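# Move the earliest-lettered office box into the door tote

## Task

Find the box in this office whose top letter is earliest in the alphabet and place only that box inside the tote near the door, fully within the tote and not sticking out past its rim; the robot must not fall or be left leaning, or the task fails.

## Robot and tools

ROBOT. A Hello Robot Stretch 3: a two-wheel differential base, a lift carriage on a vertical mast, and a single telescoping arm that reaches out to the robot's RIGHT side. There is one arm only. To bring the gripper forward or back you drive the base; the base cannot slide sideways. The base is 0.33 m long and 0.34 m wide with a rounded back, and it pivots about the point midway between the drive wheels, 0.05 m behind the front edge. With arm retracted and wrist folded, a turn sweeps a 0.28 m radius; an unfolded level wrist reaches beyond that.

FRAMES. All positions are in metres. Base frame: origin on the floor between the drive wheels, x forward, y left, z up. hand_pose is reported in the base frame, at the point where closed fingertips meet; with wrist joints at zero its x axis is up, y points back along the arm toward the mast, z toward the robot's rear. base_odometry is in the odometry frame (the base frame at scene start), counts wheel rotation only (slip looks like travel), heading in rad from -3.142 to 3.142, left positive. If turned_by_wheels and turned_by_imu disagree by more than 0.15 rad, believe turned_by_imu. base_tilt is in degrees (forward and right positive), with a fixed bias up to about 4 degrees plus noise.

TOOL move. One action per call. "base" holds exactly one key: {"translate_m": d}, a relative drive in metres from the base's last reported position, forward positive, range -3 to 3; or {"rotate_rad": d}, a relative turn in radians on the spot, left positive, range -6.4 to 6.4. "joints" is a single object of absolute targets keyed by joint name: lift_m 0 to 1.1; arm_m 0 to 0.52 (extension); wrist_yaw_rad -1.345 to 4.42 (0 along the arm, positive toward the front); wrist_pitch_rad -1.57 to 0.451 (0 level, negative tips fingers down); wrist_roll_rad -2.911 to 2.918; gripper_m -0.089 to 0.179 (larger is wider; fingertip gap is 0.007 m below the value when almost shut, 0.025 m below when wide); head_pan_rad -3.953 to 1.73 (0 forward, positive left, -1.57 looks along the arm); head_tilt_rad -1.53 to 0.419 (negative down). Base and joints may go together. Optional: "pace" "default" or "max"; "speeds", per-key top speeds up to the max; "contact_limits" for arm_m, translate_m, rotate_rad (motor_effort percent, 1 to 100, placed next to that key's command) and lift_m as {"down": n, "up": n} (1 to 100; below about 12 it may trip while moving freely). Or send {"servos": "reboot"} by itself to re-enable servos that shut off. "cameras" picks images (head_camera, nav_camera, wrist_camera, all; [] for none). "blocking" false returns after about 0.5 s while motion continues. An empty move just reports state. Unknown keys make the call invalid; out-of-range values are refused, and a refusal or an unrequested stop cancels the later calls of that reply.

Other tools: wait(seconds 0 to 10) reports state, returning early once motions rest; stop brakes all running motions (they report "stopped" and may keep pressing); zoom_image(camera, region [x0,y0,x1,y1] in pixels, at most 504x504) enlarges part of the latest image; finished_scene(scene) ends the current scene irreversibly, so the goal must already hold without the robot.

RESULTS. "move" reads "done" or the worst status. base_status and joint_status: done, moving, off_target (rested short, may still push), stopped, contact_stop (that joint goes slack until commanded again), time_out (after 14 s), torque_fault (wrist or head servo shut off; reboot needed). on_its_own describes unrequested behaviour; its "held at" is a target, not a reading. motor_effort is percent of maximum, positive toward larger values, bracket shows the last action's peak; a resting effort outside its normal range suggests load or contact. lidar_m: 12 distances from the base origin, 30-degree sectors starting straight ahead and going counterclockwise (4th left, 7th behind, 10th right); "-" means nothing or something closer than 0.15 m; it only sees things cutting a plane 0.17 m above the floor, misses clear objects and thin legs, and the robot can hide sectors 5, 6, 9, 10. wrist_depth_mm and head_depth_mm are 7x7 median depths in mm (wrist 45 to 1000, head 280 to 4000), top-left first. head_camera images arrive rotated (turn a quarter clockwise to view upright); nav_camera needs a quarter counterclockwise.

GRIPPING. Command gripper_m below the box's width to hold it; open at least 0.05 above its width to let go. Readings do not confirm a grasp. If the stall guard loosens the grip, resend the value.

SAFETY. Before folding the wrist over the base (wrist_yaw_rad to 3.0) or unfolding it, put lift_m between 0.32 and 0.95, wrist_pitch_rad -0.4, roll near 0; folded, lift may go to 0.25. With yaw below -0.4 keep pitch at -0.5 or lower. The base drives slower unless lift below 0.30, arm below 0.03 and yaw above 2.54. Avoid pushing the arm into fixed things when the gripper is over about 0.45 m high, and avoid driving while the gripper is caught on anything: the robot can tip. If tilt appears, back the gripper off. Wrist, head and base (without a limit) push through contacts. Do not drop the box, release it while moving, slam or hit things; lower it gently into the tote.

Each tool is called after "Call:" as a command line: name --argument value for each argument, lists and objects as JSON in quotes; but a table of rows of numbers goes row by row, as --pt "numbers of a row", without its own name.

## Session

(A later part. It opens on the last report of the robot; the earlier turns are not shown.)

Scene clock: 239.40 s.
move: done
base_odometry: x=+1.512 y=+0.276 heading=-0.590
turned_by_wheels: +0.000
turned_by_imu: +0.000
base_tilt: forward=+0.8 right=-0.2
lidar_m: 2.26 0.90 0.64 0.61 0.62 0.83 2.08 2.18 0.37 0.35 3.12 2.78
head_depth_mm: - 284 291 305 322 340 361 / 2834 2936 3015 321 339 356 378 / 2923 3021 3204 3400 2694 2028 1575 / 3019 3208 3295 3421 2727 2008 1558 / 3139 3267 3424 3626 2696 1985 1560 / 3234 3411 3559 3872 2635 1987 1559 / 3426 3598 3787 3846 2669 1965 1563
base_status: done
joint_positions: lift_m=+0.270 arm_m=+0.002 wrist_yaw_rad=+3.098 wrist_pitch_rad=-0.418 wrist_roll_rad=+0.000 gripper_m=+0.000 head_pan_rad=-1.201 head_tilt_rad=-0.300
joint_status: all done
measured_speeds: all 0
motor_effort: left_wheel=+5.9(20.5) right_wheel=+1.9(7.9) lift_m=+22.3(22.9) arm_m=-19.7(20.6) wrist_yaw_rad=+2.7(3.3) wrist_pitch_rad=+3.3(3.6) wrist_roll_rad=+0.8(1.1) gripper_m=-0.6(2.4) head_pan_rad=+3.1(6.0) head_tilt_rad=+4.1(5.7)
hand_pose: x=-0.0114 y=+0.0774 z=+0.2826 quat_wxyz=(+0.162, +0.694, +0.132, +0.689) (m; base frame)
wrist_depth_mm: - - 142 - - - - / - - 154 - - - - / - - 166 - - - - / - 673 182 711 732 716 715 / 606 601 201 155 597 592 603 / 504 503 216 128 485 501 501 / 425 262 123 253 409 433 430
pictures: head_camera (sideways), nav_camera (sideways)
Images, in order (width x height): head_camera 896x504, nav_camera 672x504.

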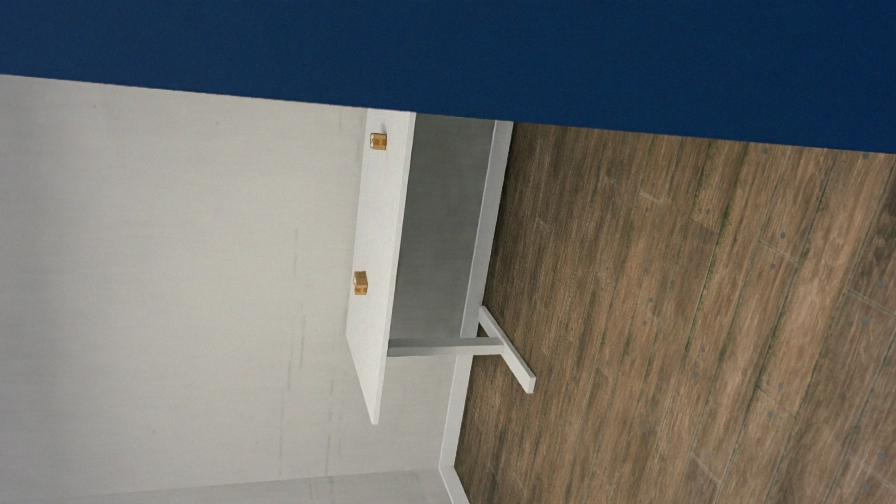

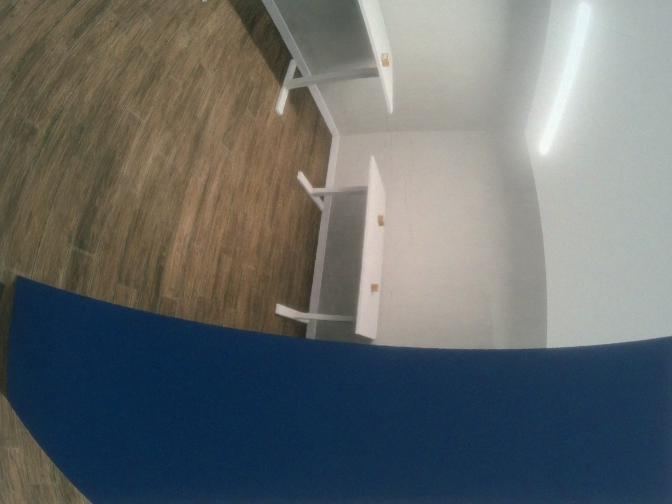

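Call:
move --base '{"translate_m": 0.5}' --joints '{"head_pan_rad": -0.6, "head_tilt_rad": -0.3}' --pace "max" --cameras '["head_camera", "nav_camera"]'

Call:
move --joints '{"head_pan_rad": -1.3, "head_tilt_rad": -0.3}' --pace "max" --cameras '["head_camera", "nav_camera"]'

Call:
move --joints '{"head_pan_rad": -2.0, "head_tilt_rad": -0.3}' --pace "max" --cameras '["head_camera", "nav_camera"]'

Call:
move --joints '{"head_pan_rad": 0.1, "head_tilt_rad": -0.3}' --pace "max" --cameras '["head_camera", "nav_camera"]'

Scene clock: 247.40 s.
move: done
base_odometry: x=+1.927 y=-0.002 heading=-0.590
turned_by_wheels: +0.000
turned_by_imu: +0.000
base_tilt: forward=+0.9 right=-0.3
lidar_m: 1.77 0.94 0.66 0.63 0.65 0.86 2.08 0.54 1.19 2.18 2.89 1.78
head_depth_mm: 2737 2885 3096 3406 2745 2010 1581 / 2518 2666 2739 2927 2608 2011 1593 / 2391 2514 2550 2850 2722 1996 1573 / 2248 2341 2395 2631 2666 1971 1561 / 2093 2218 2252 2476 2614 1979 1571 / 1993 2088 2165 2320 2412 1948 1558 / 1909 1965 2032 1789 2246 1931 1562
base_status: done
joint_positions: lift_m=+0.270 arm_m=+0.002 wrist_yaw_rad=+3.098 wrist_pitch_rad=-0.418 wrist_roll_rad=+0.000 gripper_m=+0.000 head_pan_rad=-0.596 head_tilt_rad=-0.300
joint_status: all done
measured_speeds: all 0
motor_effort: left_wheel=+11.3(17.4) right_wheel=-4.0(13.5) lift_m=+30.0(30.2) arm_m=-19.2(19.8) wrist_yaw_rad=+2.7(2.9) wrist_pitch_rad=+3.2(3.7) wrist_roll_rad=+0.8(1.0) gripper_m=-0.7(2.8) head_pan_rad=-3.2(5.2) head_tilt_rad=+3.9(5.1)
hand_pose: x=-0.0114 y=+0.0774 z=+0.2826 quat_wxyz=(+0.162, +0.694, +0.132, +0.689) (m; base frame)
wrist_depth_mm: - - 141 - - - - / - - 153 - - - - / - - 166 - - - - / 717 714 183 707 717 716 752 / 599 595 202 155 599 600 614 / 499 500 217 128 482 499 506 / 432 261 123 255 410 431 425
pictures: head_camera (sideways), nav_camera (sideways)
Images, in order (width x height): head_camera 896x504, nav_camera 672x504.

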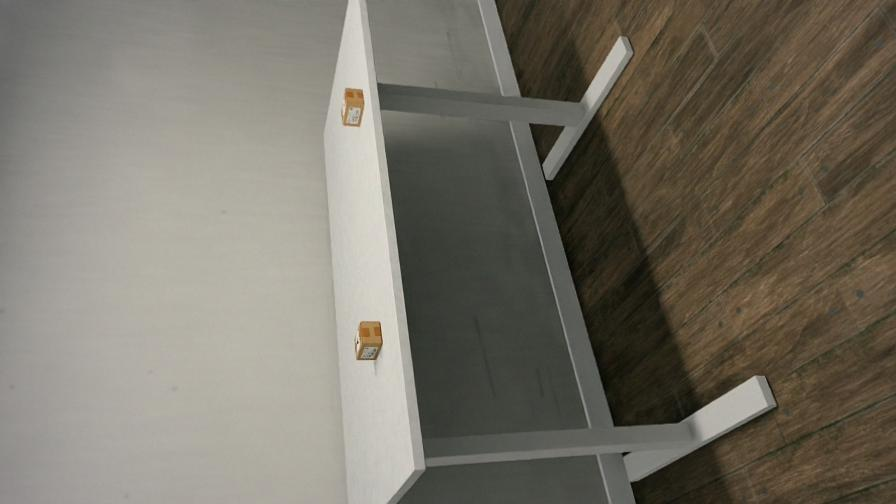

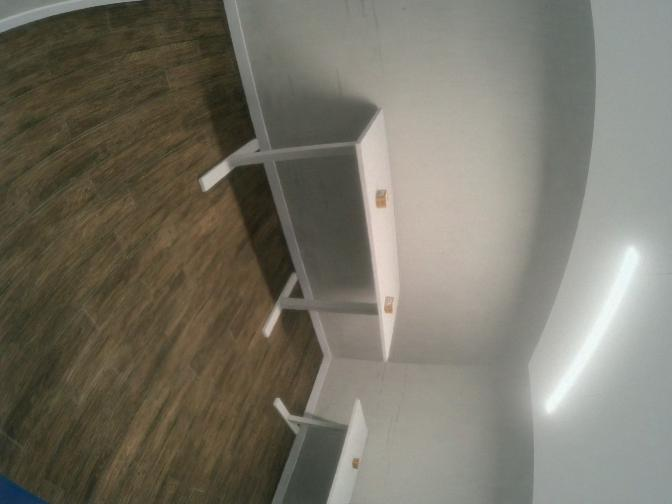

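Scene clock: 248.23 s.
move: done
base_odometry: x=+1.927 y=-0.002 heading=-0.590
turned_by_wheels: +0.000
turned_by_imu: +0.000
base_tilt: forward=+0.9 right=-0.1
lidar_m: 1.77 0.94 0.66 0.63 0.65 0.86 2.09 0.54 1.19 2.18 2.88 1.78
head_depth_mm: 2689 2852 2914 3102 2695 2015 1594 / 2724 2846 2975 3141 2736 2007 1592 / 2752 2928 3100 3297 2714 1998 1578 / 2868 3004 3109 3357 2735 2007 1576 / 2978 3098 3259 3371 2667 1977 1560 / 3016 3170 3336 3598 2705 1975 1557 / 3153 3303 3490 3643 2670 1956 1555
base_status: not commanded
joint_positions: lift_m=+0.270 arm_m=+0.002 wrist_yaw_rad=+3.098 wrist_pitch_rad=-0.418 wrist_roll_rad=+0.000 gripper_m=+0.000 head_pan_rad=-1.316 head_tilt_rad=-0.300
joint_status: all done
measured_speeds: all 0
motor_effort: left_wheel=+11.1(11.5) right_wheel=-3.4(4.5) lift_m=+29.8(30.3) arm_m=-19.0(19.4) wrist_yaw_rad=+2.7(2.9) wrist_pitch_rad=+3.3(3.6) wrist_roll_rad=+0.7(1.1) gripper_m=-1.2(2.1) head_pan_rad=-1.5(4.9) head_tilt_rad=+3.0(5.6)
hand_pose: x=-0.0114 y=+0.0774 z=+0.2826 quat_wxyz=(+0.162, +0.694, +0.132, +0.689) (m; base frame)
wrist_depth_mm: - - 141 - - - - / - - 154 - - - - / - - 166 - - - - / 710 710 183 722 699 713 738 / 601 605 201 155 605 602 593 / 503 497 216 129 480 503 499 / 427 261 123 256 408 428 432
pictures: head_camera (sideways), nav_camera (sideways)
Images, in order (width x height): head_camera 896x504, nav_camera 672x504.

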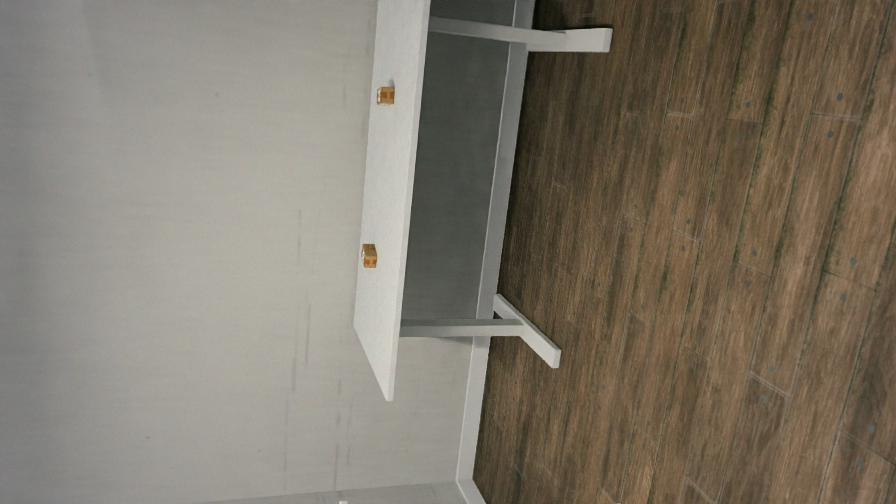

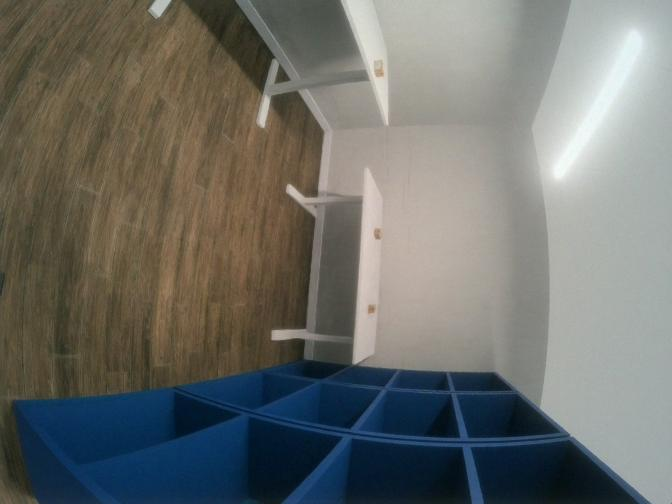

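Scene clock: 249.07 s.
move: done
base_odometry: x=+1.927 y=-0.002 heading=-0.590
turned_by_wheels: +0.000
turned_by_imu: +0.000
base_tilt: forward=+0.9 right=-0.2
lidar_m: 1.77 0.93 0.66 0.63 0.65 0.86 2.08 0.54 1.19 2.19 2.88 1.77
head_depth_mm: 604 1148 1213 1068 673 1156 946 / 1197 1298 1364 1063 786 1183 937 / 1175 1267 1342 1047 1472 1181 991 / 1145 1194 1273 1252 1436 1226 1485 / 1134 1188 1258 1337 1418 1529 1515 / 1925 2006 2051 2215 2317 1974 1551 / 2622 2807 2923 3084 2674 1969 1555
base_status: not commanded
joint_positions: lift_m=+0.270 arm_m=+0.002 wrist_yaw_rad=+3.098 wrist_pitch_rad=-0.418 wrist_roll_rad=+0.000 gripper_m=+0.000 head_pan_rad=-2.026 head_tilt_rad=-0.300
joint_status: all done
measured_speeds: all 0
motor_effort: left_wheel=+11.0(11.4) right_wheel=-4.0(4.2) lift_m=+29.1(29.8) arm_m=-19.0(19.2) wrist_yaw_rad=+2.8(2.9) wrist_pitch_rad=+3.2(3.5) wrist_roll_rad=+0.8(1.0) gripper_m=-1.0(2.4) head_pan_rad=-0.1(5.9) head_tilt_rad=+2.4(5.4)
hand_pose: x=-0.0114 y=+0.0774 z=+0.2826 quat_wxyz=(+0.162, +0.694, +0.132, +0.689) (m; base frame)
wrist_depth_mm: - - 141 - - - - / - - 153 - - - - / - - 166 - - - - / 724 718 182 720 725 722 755 / 594 604 201 155 606 604 597 / 496 503 217 128 484 493 502 / 433 263 123 256 410 429 426
pictures: head_camera (sideways), nav_camera (sideways)
Images, in order (width x height): head_camera 896x504, nav_camera 672x504.

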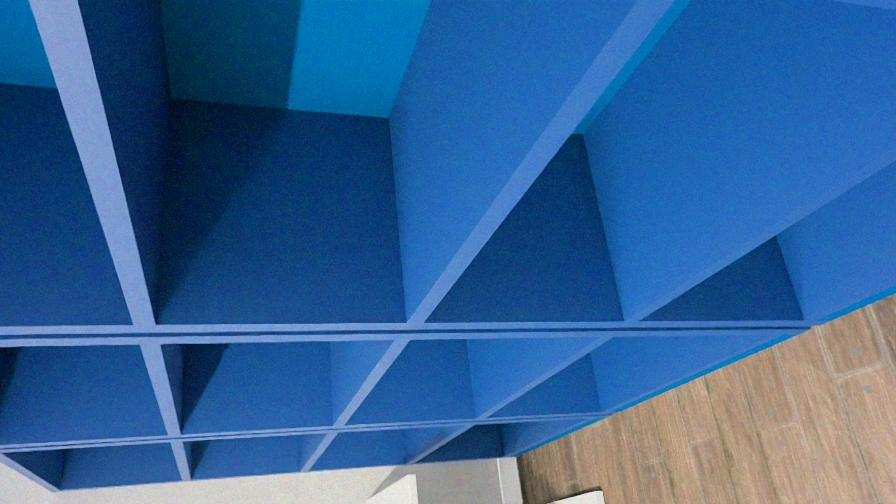

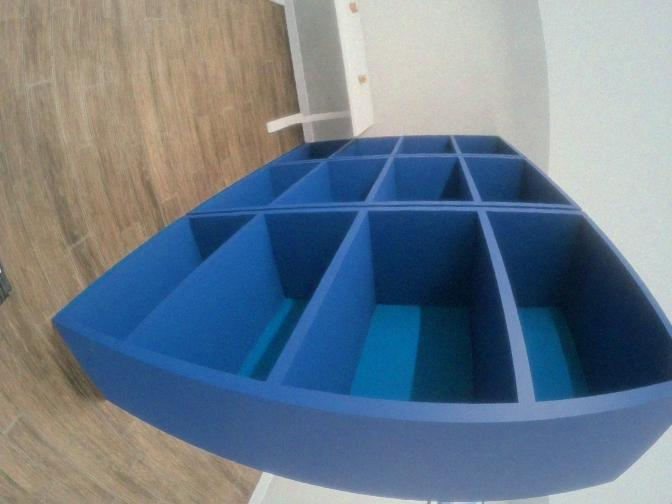

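Scene clock: 250.23 s.
move: done
base_odometry: x=+1.927 y=-0.002 heading=-0.590
turned_by_wheels: +0.000
turned_by_imu: +0.000
base_tilt: forward=+1.0 right=-0.1
lidar_m: 1.77 0.93 0.66 0.63 0.65 0.86 2.09 0.54 1.20 2.18 2.89 1.78
head_depth_mm: 1814 1908 2010 2144 2258 2002 1608 / 1822 1935 2044 2150 2284 2011 1577 / 1868 1977 2060 2193 2292 2001 1574 / 1890 1986 2088 2249 2353 1983 1559 / 1939 2026 2129 2276 2363 1979 1562 / 1638 1679 1752 1839 1860 1835 1560 / 1295 1332 1360 1400 1441 1492 1476
base_status: not commanded
joint_positions: lift_m=+0.270 arm_m=+0.002 wrist_yaw_rad=+3.098 wrist_pitch_rad=-0.418 wrist_roll_rad=+0.000 gripper_m=+0.000 head_pan_rad=+0.134 head_tilt_rad=-0.300
joint_status: all done
measured_speeds: all 0
motor_effort: left_wheel=+11.0(11.4) right_wheel=-4.1(4.3) lift_m=+28.8(29.4) arm_m=-18.7(19.1) wrist_yaw_rad=+2.5(3.0) wrist_pitch_rad=+3.4(3.5) wrist_roll_rad=+0.9(1.1) gripper_m=-1.1(2.4) head_pan_rad=-0.4(4.1) head_tilt_rad=+3.5(5.6)
hand_pose: x=-0.0114 y=+0.0774 z=+0.2826 quat_wxyz=(+0.162, +0.694, +0.132, +0.689) (m; base frame)
wrist_depth_mm: - - 141 - - - - / - - 153 - - - - / - - 166 - - - - / 706 712 183 710 718 722 755 / 603 600 201 154 600 599 597 / 504 495 217 128 478 505 499 / 423 262 122 254 407 421 429
pictures: head_camera (sideways), nav_camera (sideways)
Images, in order (width x height): head_camera 896x504, nav_camera 672x504.

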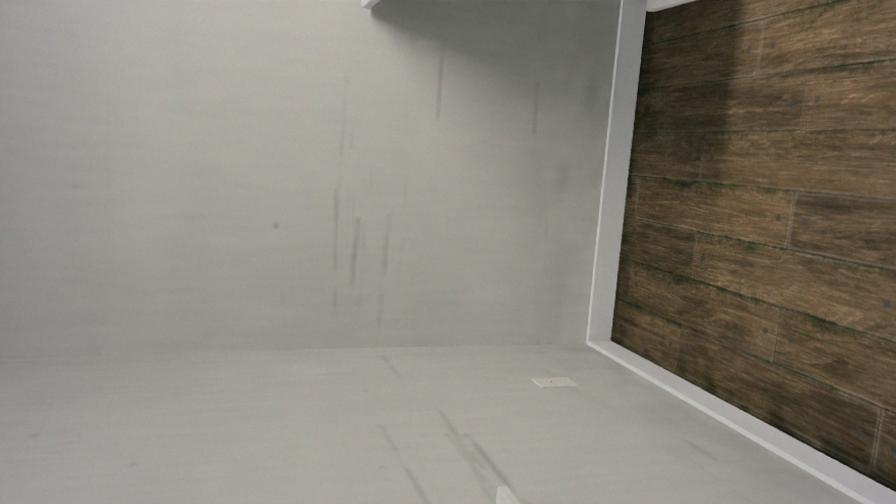

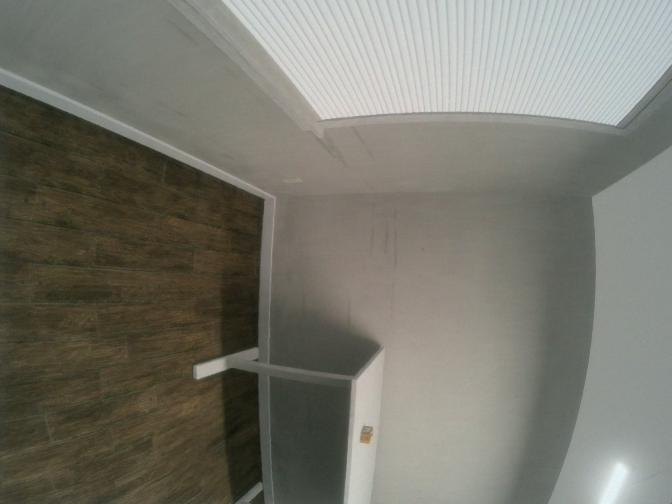

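Call:
move --joints '{"head_pan_rad": -0.75, "head_tilt_rad": -0.3}' --pace "max" --cameras '["head_camera"]'

Call:
zoom_image --camera "head_camera" --region '[320, 150, 400, 220]'

Call:
zoom_image --camera "head_camera" --region '[330, 390, 410, 460]'

Scene clock: 255.17 s.
move: done
base_odometry: x=+1.927 y=-0.002 heading=-0.590
turned_by_wheels: +0.000
turned_by_imu: +0.001
base_tilt: forward=+0.9 right=-0.2
lidar_m: 1.77 0.93 0.66 0.63 0.65 0.86 2.08 0.54 1.20 2.19 2.89 1.78
head_depth_mm: 3157 3257 3343 3563 2723 2015 1594 / 3096 3314 3470 3669 2712 2004 1584 / 2790 3004 3111 3482 2723 1984 1573 / 2547 2717 2725 2968 2631 1996 1587 / 2341 2471 2523 2750 2714 1986 1568 / 2197 2312 2331 2522 2591 1989 1558 / 2039 2144 2174 2309 2394 1968 1568
base_status: not commanded
joint_positions: lift_m=+0.270 arm_m=+0.002 wrist_yaw_rad=+3.098 wrist_pitch_rad=-0.418 wrist_roll_rad=+0.000 gripper_m=+0.000 head_pan_rad=-0.771 head_tilt_rad=-0.300
joint_status: all done
measured_speeds: all 0
motor_effort: left_wheel=+11.0(11.4) right_wheel=-4.1(4.4) lift_m=+27.2(27.7) arm_m=-18.4(18.9) wrist_yaw_rad=+2.8(2.9) wrist_pitch_rad=+3.2(3.6) wrist_roll_rad=+0.8(1.1) gripper_m=-1.3(3.0) head_pan_rad=-1.2(5.9) head_tilt_rad=+1.8(6.1)
hand_pose: x=-0.0114 y=+0.0774 z=+0.2826 quat_wxyz=(+0.162, +0.694, +0.132, +0.689) (m; base frame)
wrist_depth_mm: - - 141 - - - - / - - 153 - - - - / - - 166 - - - - / 713 715 183 705 720 733 757 / 599 595 201 155 597 608 597 / 500 499 217 128 487 504 502 / 427 262 123 254 405 432 431
pictures: head_camera (sideways)
Images, in order (width x height): head_camera 896x504.

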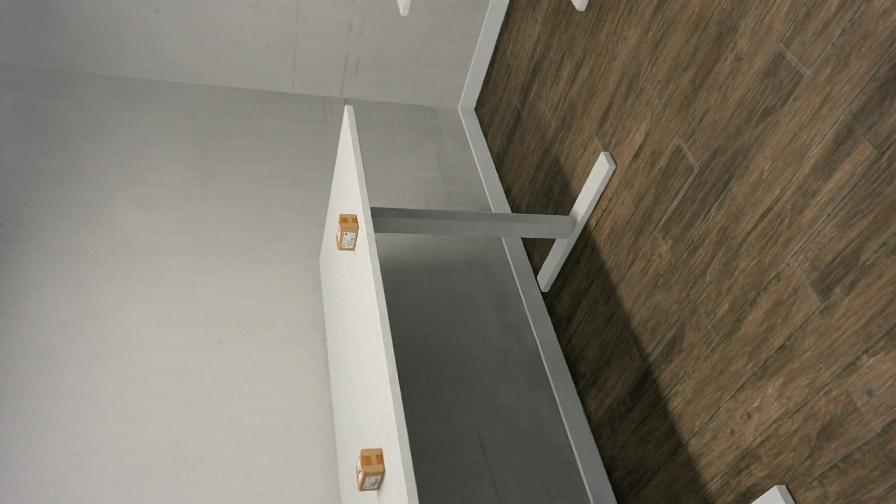

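Scaled by 6.300 from the camera's 896x504 image, which has a finer 1280x720 frame.

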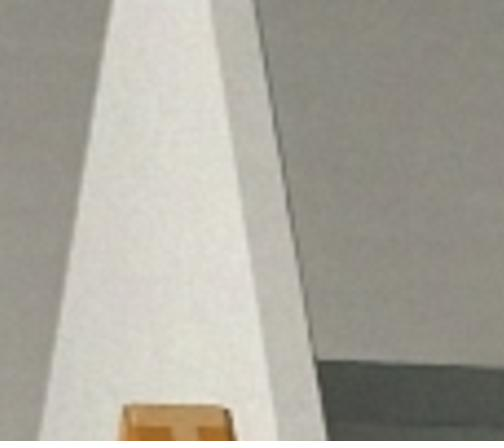

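Scaled by 6.300 from the camera's 896x504 image, which has a finer 1280x720 frame.

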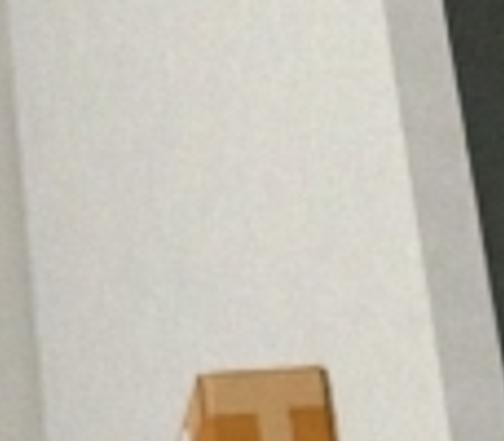

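Call:
zoom_image --camera "head_camera" --region '[320, 205, 380, 260]'

Call:
zoom_image --camera "head_camera" --region '[340, 444, 400, 499]'

Scaled by 8.400 from the camera's 896x504 image, which has a finer 1280x720 frame.

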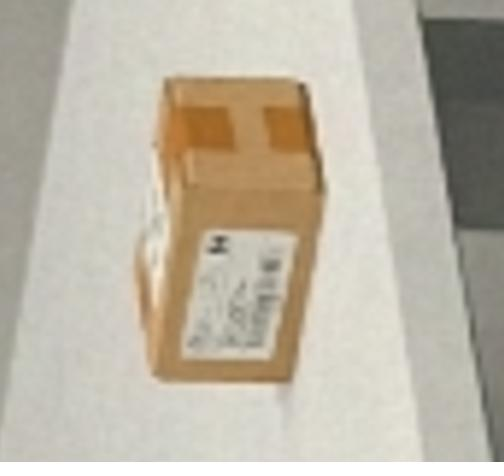

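Scaled by 8.400 from the camera's 896x504 image, which has a finer 1280x720 frame.

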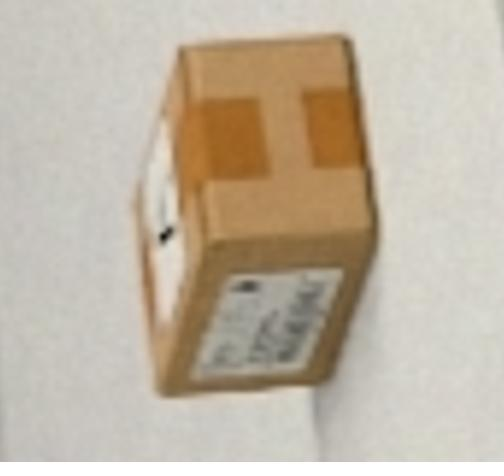

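Call:
move --base '{"translate_m": 0.8}' --pace "max" --cameras '[]'

Call:
move --base '{"rotate_rad": -1.571}' --joints '{"head_pan_rad": 1.0, "head_tilt_rad": -0.3}' --pace "max" --cameras '["head_camera", "nav_camera"]'

Scene clock: 289.23 s.
move: done
base_odometry: x=+2.592 y=-0.446 heading=-0.590
turned_by_wheels: +0.000
turned_by_imu: +0.001
base_tilt: forward=+0.8 right=-0.2
lidar_m: 1.35 0.98 0.69 0.66 0.68 0.90 1.39 1.25 1.69 2.66 1.94 1.02
head_depth_mm: 2079 2240 2349 1317 2377 2007 1599 / 1874 2004 2086 1190 2475 1992 1571 / 1702 1798 1929 1184 2196 2000 1575 / 1586 1666 1758 1081 881 1976 1563 / 1458 1533 1608 1156 825 1872 1552 / 1347 1409 1498 1156 820 1176 1241 / 1266 1329 1382 1146 1468 1585 1519
base_status: done
joint_positions: lift_m=+0.270 arm_m=+0.002 wrist_yaw_rad=+3.098 wrist_pitch_rad=-0.418 wrist_roll_rad=+0.000 gripper_m=+0.000 head_pan_rad=-0.750 head_tilt_rad=-0.300
joint_status: not commanded
measured_speeds: all 0
motor_effort: left_wheel=+4.3(18.1) right_wheel=+4.0(11.2) lift_m=+23.9(25.7) arm_m=-17.2(18.3) wrist_yaw_rad=+2.5(3.0) wrist_pitch_rad=+3.4(3.6) wrist_roll_rad=+1.0(1.1) gripper_m=-1.9(2.9) head_pan_rad=+2.2(4.4) head_tilt_rad=+0.9(3.1)
hand_pose: x=-0.0114 y=+0.0774 z=+0.2826 quat_wxyz=(+0.162, +0.694, +0.132, +0.689) (m; base frame)
wrist_depth_mm: - - 142 - - - - / - - 153 - - - - / - - 166 - - - - / 701 711 183 704 762 740 744 / 589 606 200 155 593 605 597 / 502 505 217 129 482 502 499 / 426 260 123 254 405 430 431
pictures: none
No camera images: "cameras" was empty.

Scene clock: 291.47 s.
move: done
base_odometry: x=+2.592 y=-0.446 heading=-2.160
turned_by_wheels: -1.571
turned_by_imu: -1.564
base_tilt: forward=+0.9 right=-0.2
lidar_m: 2.65 1.93 1.02 1.36 0.97 0.69 0.66 0.68 0.92 1.28 1.25 1.69
head_depth_mm: 1602 1713 1842 1200 2122 2017 1593 / 1505 1606 1722 1088 892 1993 1587 / 1436 1503 1596 1179 837 1931 1580 / 1350 1437 1507 1171 830 1814 1530 / 1282 1357 1411 1171 1518 1661 1439 / 1233 1287 1359 1380 1498 1616 1554 / 1168 1221 1286 1349 1419 1501 1541
base_status: done
joint_positions: lift_m=+0.270 arm_m=+0.002 wrist_yaw_rad=+3.098 wrist_pitch_rad=-0.418 wrist_roll_rad=+0.000 gripper_m=+0.000 head_pan_rad=+1.015 head_tilt_rad=-0.300
joint_status: all done
measured_speeds: translate_m=+0.000 rotate_rad=+0.000 lift_m=+0.000 arm_m=+0.000 wrist_yaw_rad=+0.000 wrist_pitch_rad=+0.000 wrist_roll_rad=+0.000 head_pan_rad=-0.024 head_tilt_rad=+0.000
motor_effort: left_wheel=+10.1(17.5) right_wheel=-8.5(16.0) lift_m=+22.8(23.7) arm_m=-19.7(20.7) wrist_yaw_rad=+2.8(3.0) wrist_pitch_rad=+3.1(3.6) wrist_roll_rad=+0.9(1.0) gripper_m=-1.6(2.4) head_pan_rad=-2.4(4.8) head_tilt_rad=+2.1(5.4)
hand_pose: x=-0.0114 y=+0.0774 z=+0.2826 quat_wxyz=(+0.162, +0.694, +0.132, +0.689) (m; base frame)
wrist_depth_mm: - - 144 - - - - / - - 155 - - - - / - 943 167 - - - - / 738 732 183 759 763 738 740 / 607 597 201 155 597 595 605 / 504 503 216 128 483 495 494 / 425 262 123 255 408 432 430
pictures: head_camera (sideways), nav_camera (sideways)
Images, in order (width x height): head_camera 896x504, nav_camera 672x504.

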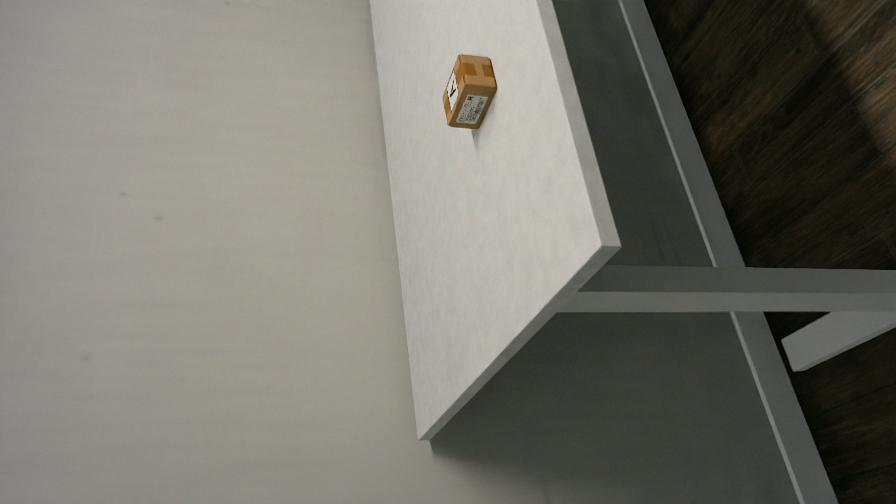

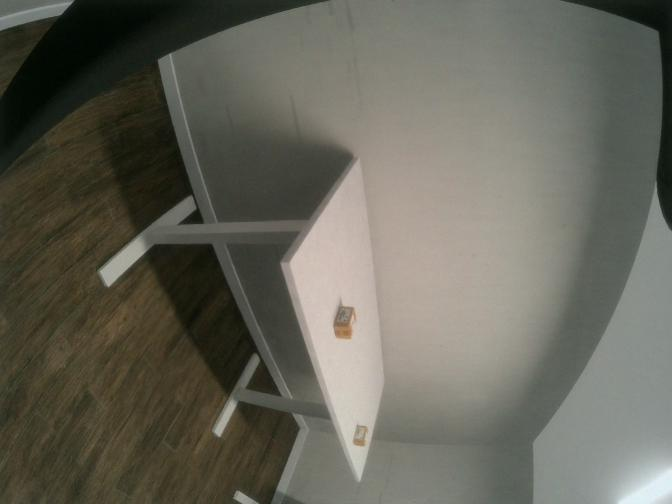

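Call:
zoom_image --camera "head_camera" --region '[435, 45, 505, 135]'

Call:
move --joints '{"head_pan_rad": 0.6, "head_tilt_rad": -0.3}' --base '{"translate_m": 1.2}' --pace "max" --cameras '["head_camera", "nav_camera"]'

Scaled by 5.600 from the camera's 896x504 image, which has a finer 1280x720 frame.

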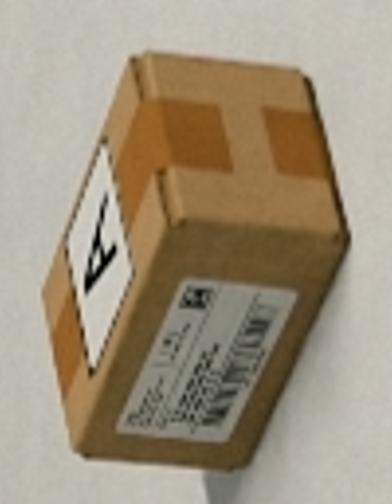

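Scene clock: 300.43 s.
move: done
base_odometry: x=+1.925 y=-1.444 heading=-2.160
turned_by_wheels: +0.000
turned_by_imu: +0.000
base_tilt: forward=+0.9 right=-0.1
lidar_m: 1.48 1.49 1.06 1.39 1.15 1.92 1.85 1.91 1.46 1.18 1.50 1.71
head_depth_mm: 1716 1787 1853 1952 1373 1954 1559 / 1825 1911 1972 2073 2200 2020 1584 / 1960 2038 2110 2253 2369 1988 1575 / 2006 2090 2216 2362 2457 1958 1587 / 1807 1906 2003 2114 2237 1972 1584 / 1649 1704 1791 1832 1936 1966 1563 / 1488 1543 1616 1634 815 1797 1558
base_status: done
joint_positions: lift_m=+0.270 arm_m=+0.002 wrist_yaw_rad=+3.098 wrist_pitch_rad=-0.418 wrist_roll_rad=+0.000 gripper_m=+0.000 head_pan_rad=+0.600 head_tilt_rad=-0.300
joint_status: all done
measured_speeds: all 0
motor_effort: left_wheel=+6.8(19.7) right_wheel=+0.4(7.6) lift_m=+23.1(23.1) arm_m=-15.9(18.7) wrist_yaw_rad=+2.7(3.1) wrist_pitch_rad=+3.3(3.8) wrist_roll_rad=+0.8(1.1) gripper_m=-0.8(2.4) head_pan_rad=+2.6(5.7) head_tilt_rad=+0.4(3.2)
hand_pose: x=-0.0114 y=+0.0774 z=+0.2826 quat_wxyz=(+0.162, +0.694, +0.132, +0.689) (m; base frame)
wrist_depth_mm: - - 144 - - - - / - - 156 - - - - / - 924 168 - - - - / 741 744 184 748 748 743 748 / 596 588 201 155 601 605 602 / 494 496 217 128 482 505 504 / 429 263 123 257 402 426 430
pictures: head_camera (sideways), nav_camera (sideways)
Images, in order (width x height): head_camera 896x504, nav_camera 672x504.

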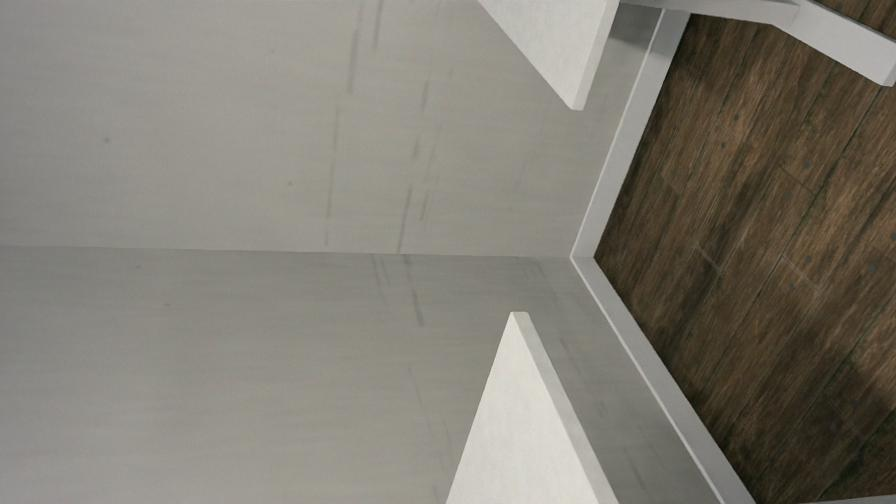

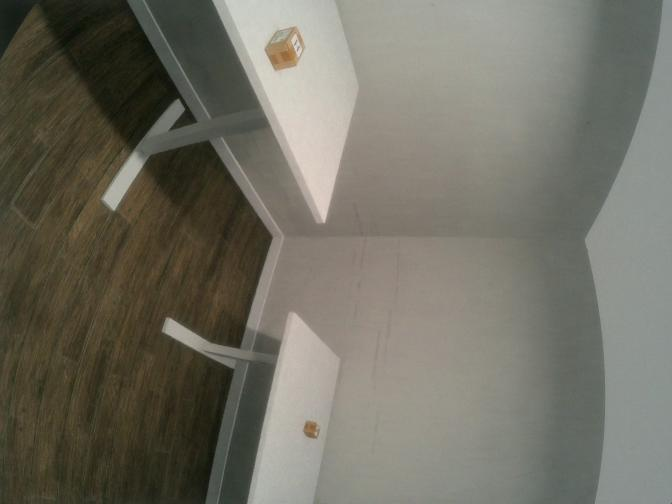

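Call:
move --base '{"rotate_rad": 2.651}' --joints '{"head_pan_rad": -0.7, "head_tilt_rad": -0.35}' --pace "max" --cameras '["head_camera", "nav_camera"]'

Scene clock: 328.50 s.
move: done
base_odometry: x=+1.925 y=-1.444 heading=+0.490
turned_by_wheels: +2.651
turned_by_imu: +2.640
base_tilt: forward=+0.8 right=-0.1
lidar_m: 1.93 1.85 1.91 1.46 1.65 1.50 1.71 1.49 1.96 1.06 1.39 1.15
head_depth_mm: 1151 1217 1284 1022 683 1542 1502 / 1194 1260 1330 1022 679 1630 1508 / 1225 1297 1381 1007 710 1687 1512 / 1288 1358 1416 999 742 1757 1503 / 1334 1401 1496 938 782 1799 1493 / 1384 1476 1551 924 1249 1379 1422 / 1437 1549 1652 989 1935 1868 1491
base_status: done
joint_positions: lift_m=+0.270 arm_m=+0.002 wrist_yaw_rad=+3.098 wrist_pitch_rad=-0.418 wrist_roll_rad=+0.000 gripper_m=+0.000 head_pan_rad=-0.707 head_tilt_rad=-0.350
joint_status: all done
measured_speeds: all 0
motor_effort: left_wheel=-9.5(16.5) right_wheel=+8.6(16.9) lift_m=+28.6(30.6) arm_m=-19.7(20.8) wrist_yaw_rad=+2.3(3.2) wrist_pitch_rad=+3.4(3.5) wrist_roll_rad=+0.8(1.1) gripper_m=-1.3(2.6) head_pan_rad=+2.1(4.7) head_tilt_rad=-2.1(4.3)
hand_pose: x=-0.0114 y=+0.0774 z=+0.2826 quat_wxyz=(+0.162, +0.694, +0.132, +0.689) (m; base frame)
wrist_depth_mm: - - 144 - - - - / - - 156 - - - - / 943 928 166 - - - - / 744 737 182 746 751 743 743 / 594 589 202 155 597 605 604 / 505 502 217 129 483 502 506 / 427 261 123 255 411 430 430
pictures: head_camera (sideways), nav_camera (sideways)
Images, in order (width x height): head_camera 896x504, nav_camera 672x504.

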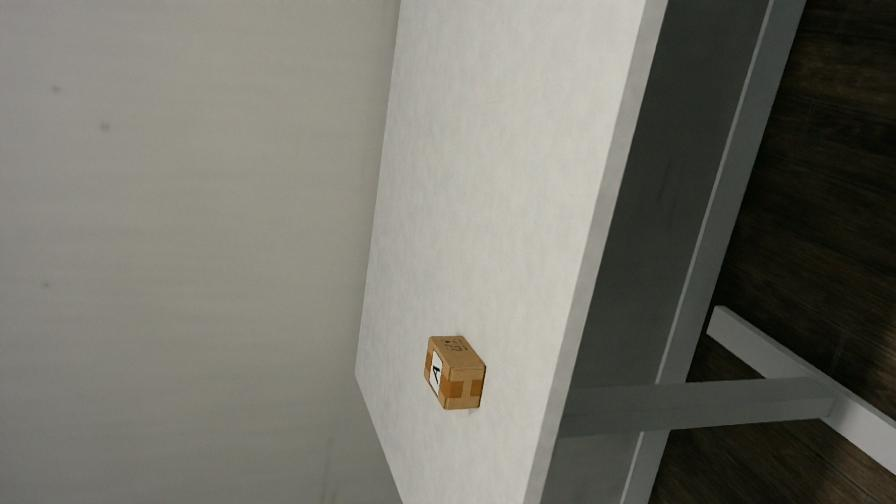

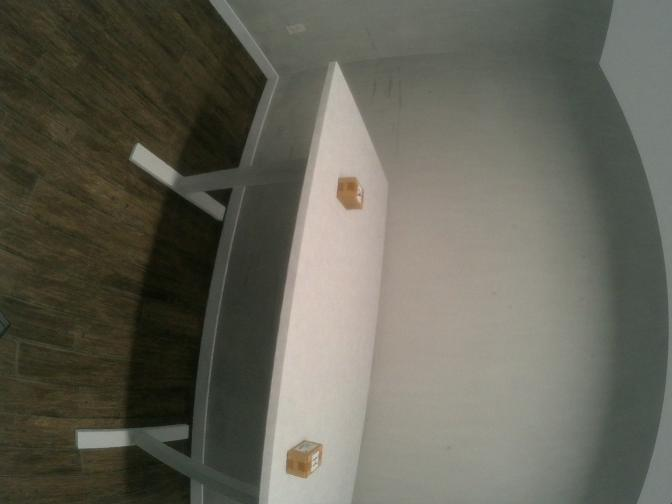

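Call:
zoom_image --camera "head_camera" --region '[415, 325, 495, 415]'

Call:
move --joints '{"head_pan_rad": -1.3, "head_tilt_rad": -0.35}' --pace "max" --cameras '["head_camera"]'

Scaled by 5.600 from the camera's 896x504 image, which has a finer 1280x720 frame.

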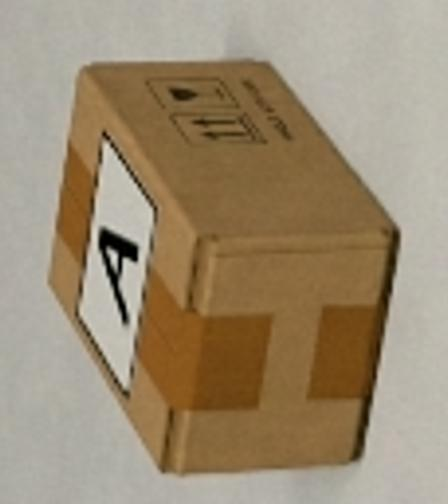

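Scene clock: 332.30 s.
move: done
base_odometry: x=+1.925 y=-1.444 heading=+0.490
turned_by_wheels: +0.000
turned_by_imu: +0.001
base_tilt: forward=+1.1 right=-0.1
lidar_m: 1.93 1.85 1.91 1.46 1.64 1.50 1.71 1.48 1.97 1.06 1.39 1.15
head_depth_mm: 1285 1381 1486 1026 758 1814 1522 / 1264 1351 1440 1021 753 1744 1355 / 1235 1318 1400 1014 702 1744 1502 / 1211 1293 1372 1005 707 1691 1494 / 1189 1268 1338 1003 707 1673 1489 / 1160 1233 1314 995 670 1631 1497 / 1146 1218 1284 992 667 1582 1491
base_status: not commanded
joint_positions: lift_m=+0.270 arm_m=+0.002 wrist_yaw_rad=+3.098 wrist_pitch_rad=-0.418 wrist_roll_rad=+0.000 gripper_m=+0.000 head_pan_rad=-1.307 head_tilt_rad=-0.350
joint_status: all done
measured_speeds: all 0
motor_effort: left_wheel=-9.5(9.6) right_wheel=+8.8(9.4) lift_m=+22.6(24.3) arm_m=-17.3(18.0) wrist_yaw_rad=+2.5(2.9) wrist_pitch_rad=+3.2(3.5) wrist_roll_rad=+0.8(1.0) gripper_m=-1.4(2.5) head_pan_rad=-2.4(5.2) head_tilt_rad=-2.1(5.0)
hand_pose: x=-0.0114 y=+0.0774 z=+0.2826 quat_wxyz=(+0.162, +0.694, +0.132, +0.689) (m; base frame)
wrist_depth_mm: - - 144 - - - - / - - 156 - - - - / 935 925 167 - - - - / 753 746 184 757 734 734 735 / 603 598 200 155 609 606 598 / 498 503 217 128 488 504 496 / 429 261 123 254 406 432 431
pictures: head_camera (sideways)
Images, in order (width x height): head_camera 896x504.

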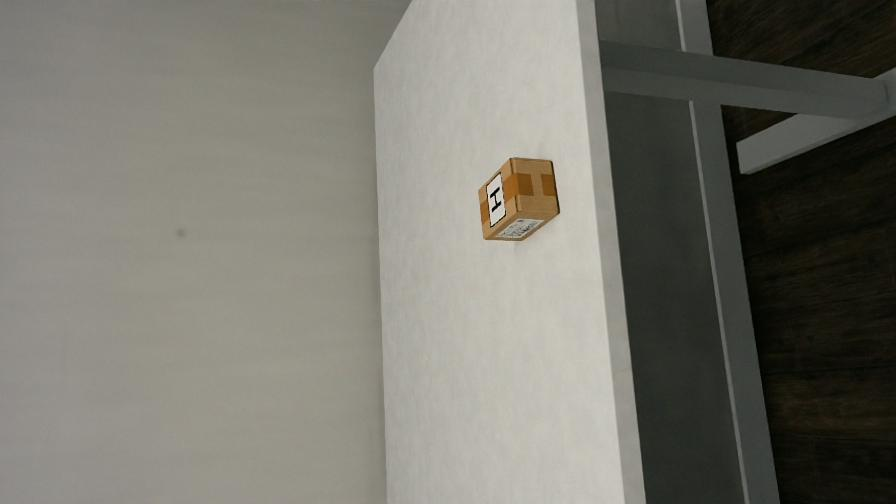

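Call:
move --base '{"translate_m": 0.656}' --pace "max" --cameras '[]'

Call:
move --base '{"rotate_rad": 0.488}' --joints '{"head_pan_rad": -1.57, "head_tilt_rad": -0.6}' --pace "max" --cameras '["head_camera", "nav_camera"]'

Scene clock: 363.13 s.
move: done
base_odometry: x=+2.504 y=-1.135 heading=+0.491
turned_by_wheels: +0.000
turned_by_imu: +0.000
base_tilt: forward=+1.0 right=+0.0
lidar_m: 1.35 1.30 1.34 1.80 1.98 1.62 2.12 2.01 1.23 1.09 0.60 0.61
head_depth_mm: 964 1022 1108 1027 682 514 413 / 937 1005 1071 1022 683 512 412 / 925 988 1054 1015 676 511 410 / 902 964 1026 1005 674 453 409 / 886 939 999 994 674 475 408 / 872 920 986 992 668 507 406 / 854 907 962 991 669 502 407
base_status: done
joint_positions: lift_m=+0.270 arm_m=+0.002 wrist_yaw_rad=+3.098 wrist_pitch_rad=-0.418 wrist_roll_rad=+0.000 gripper_m=+0.000 head_pan_rad=-1.300 head_tilt_rad=-0.350
joint_status: not commanded
measured_speeds: all 0
motor_effort: left_wheel=+6.4(14.6) right_wheel=+1.0(14.7) lift_m=+28.7(28.7) arm_m=-10.6(13.6) wrist_yaw_rad=+2.6(3.0) wrist_pitch_rad=+3.1(3.6) wrist_roll_rad=+0.7(1.2) gripper_m=-1.6(2.8) head_pan_rad=+2.1(4.2) head_tilt_rad=-1.3(3.1)
hand_pose: x=-0.0114 y=+0.0774 z=+0.2826 quat_wxyz=(+0.162, +0.694, +0.132, +0.689) (m; base frame)
wrist_depth_mm: - - 143 - - - - / - - 156 - - - - / - 947 166 - - - - / 753 754 183 760 742 757 759 / 595 607 202 155 600 601 606 / 501 505 216 128 482 502 503 / 424 262 123 253 407 435 433
pictures: none
No camera images: "cameras" was empty.

Scene clock: 364.43 s.
move: done
base_odometry: x=+2.504 y=-1.135 heading=+0.978
turned_by_wheels: +0.488
turned_by_imu: +0.485
base_tilt: forward=+1.0 right=-0.1
lidar_m: 1.30 1.32 1.73 1.55 2.01 2.13 2.01 1.23 1.11 0.60 0.61 1.37
head_depth_mm: 887 975 817 601 475 393 1233 / 883 972 815 579 461 393 1228 / 887 974 813 577 466 393 1235 / 884 974 814 598 473 392 1236 / 889 973 807 597 473 391 1146 / 886 978 801 595 472 391 1264 / 889 980 803 595 471 391 1258
base_status: done
joint_positions: lift_m=+0.270 arm_m=+0.002 wrist_yaw_rad=+3.098 wrist_pitch_rad=-0.418 wrist_roll_rad=+0.000 gripper_m=+0.000 head_pan_rad=-1.569 head_tilt_rad=-0.603
joint_status: all done
measured_speeds: all 0
motor_effort: left_wheel=-8.3(16.3) right_wheel=+10.0(15.5) lift_m=+30.0(30.5) arm_m=-11.5(11.5) wrist_yaw_rad=+2.6(3.1) wrist_pitch_rad=+3.2(3.5) wrist_roll_rad=+0.8(1.0) gripper_m=-0.9(2.7) head_pan_rad=-3.0(4.2) head_tilt_rad=-2.6(4.1)
hand_pose: x=-0.0114 y=+0.0774 z=+0.2826 quat_wxyz=(+0.162, +0.694, +0.132, +0.689) (m; base frame)
wrist_depth_mm: - - 144 - - - - / - - 156 - - - - / - 938 167 - - - - / 749 752 184 744 756 747 746 / 601 600 201 155 604 600 606 / 497 499 217 128 490 505 509 / 433 261 123 255 405 428 428
pictures: head_camera (sideways), nav_camera (sideways)
Images, in order (width x height): head_camera 896x504, nav_camera 672x504.

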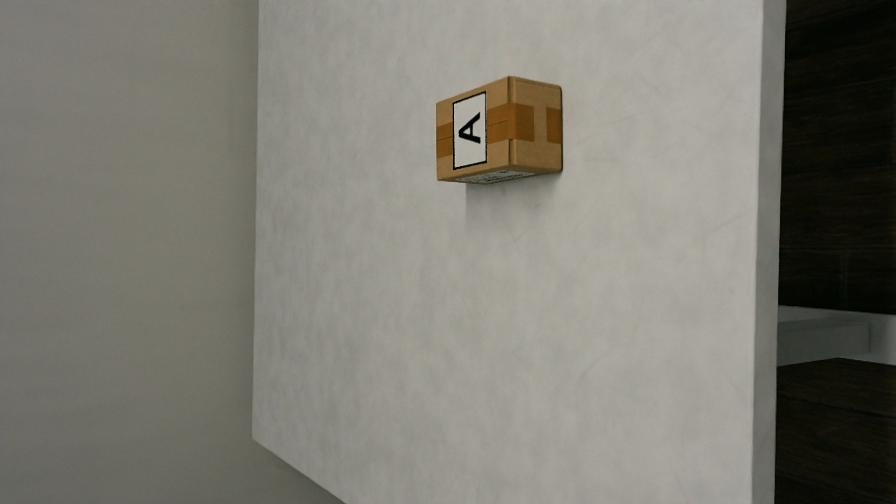

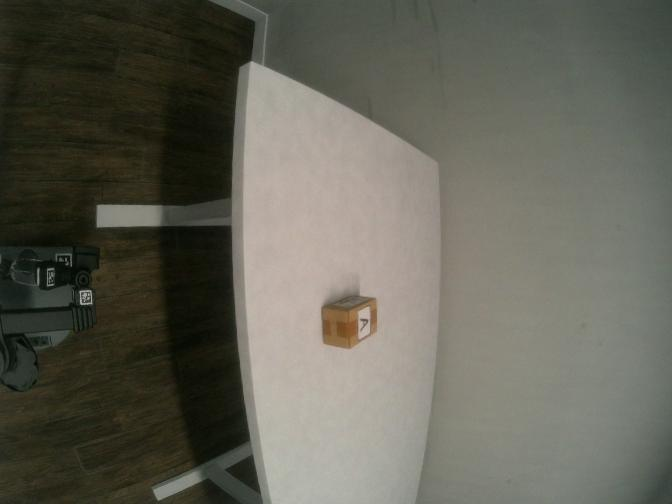

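Call:
move --cameras '["head_camera", "nav_camera"]'

Scene clock: 421.27 s.
base_odometry: x=+2.504 y=-1.135 heading=+0.978
turned_by_wheels: +0.000
turned_by_imu: +0.000
base_tilt: forward=+1.0 right=-0.3
lidar_m: 1.30 1.33 1.73 1.55 2.02 2.13 2.00 1.23 1.11 0.61 0.61 1.37
head_depth_mm: 883 979 815 599 476 393 1230 / 880 974 815 577 461 393 1239 / 886 970 812 577 467 393 1226 / 885 973 809 597 473 392 1232 / 886 974 810 597 472 391 1162 / 886 975 807 596 472 391 1257 / 891 977 807 594 471 391 1249
base_status: done
joint_positions: lift_m=+0.270 arm_m=+0.002 wrist_yaw_rad=+3.098 wrist_pitch_rad=-0.418 wrist_roll_rad=+0.000 gripper_m=+0.000 head_pan_rad=-1.570 head_tilt_rad=-0.603
joint_status: all done
measured_speeds: all 0
motor_effort: left_wheel=-8.4(16.3) right_wheel=+10.0(15.5) lift_m=+28.1(30.5) arm_m=-16.1(11.5) wrist_yaw_rad=+2.4(3.1) wrist_pitch_rad=+3.4(3.5) wrist_roll_rad=+0.8(1.0) gripper_m=-2.1(2.7) head_pan_rad=-3.6(4.2) head_tilt_rad=+1.2(4.1)
hand_pose: x=-0.0114 y=+0.0774 z=+0.2826 quat_wxyz=(+0.162, +0.694, +0.132, +0.689) (m; base frame)
wrist_depth_mm: - - 144 - - - - / - - 156 - - - - / - 917 167 - - - - / 726 758 184 738 747 733 750 / 601 603 200 156 600 611 599 / 502 504 216 128 486 498 507 / 428 261 123 256 402 431 431
pictures: head_camera (sideways), nav_camera (sideways)
Images, in order (width x height): head_camera 896x504, nav_camera 672x504.

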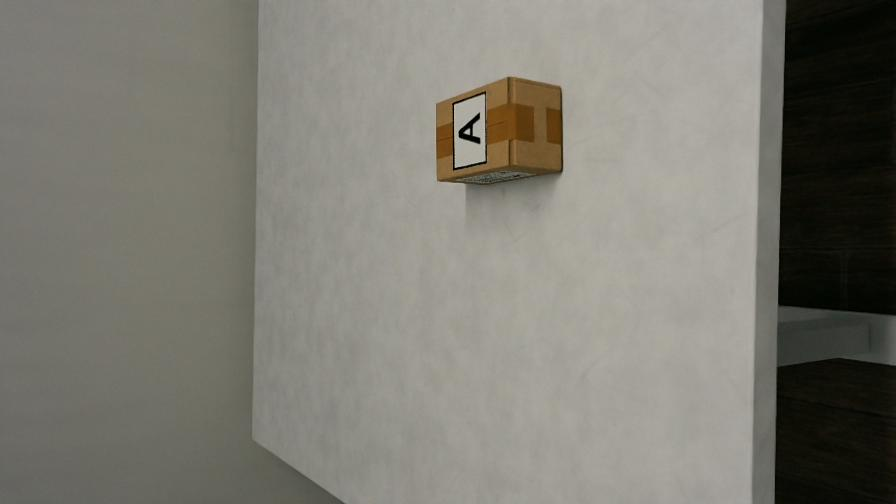

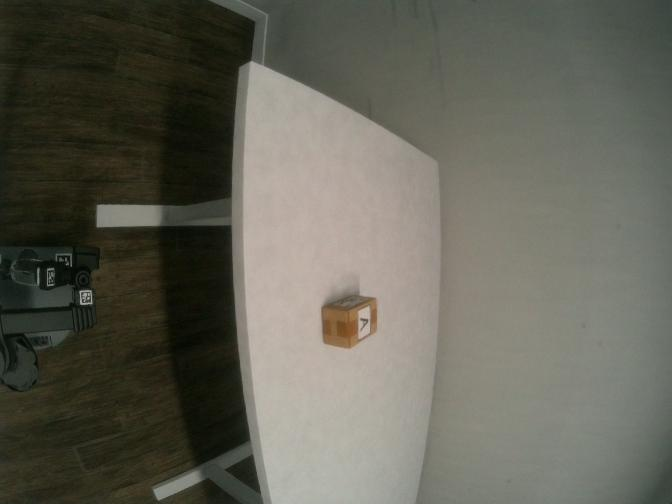

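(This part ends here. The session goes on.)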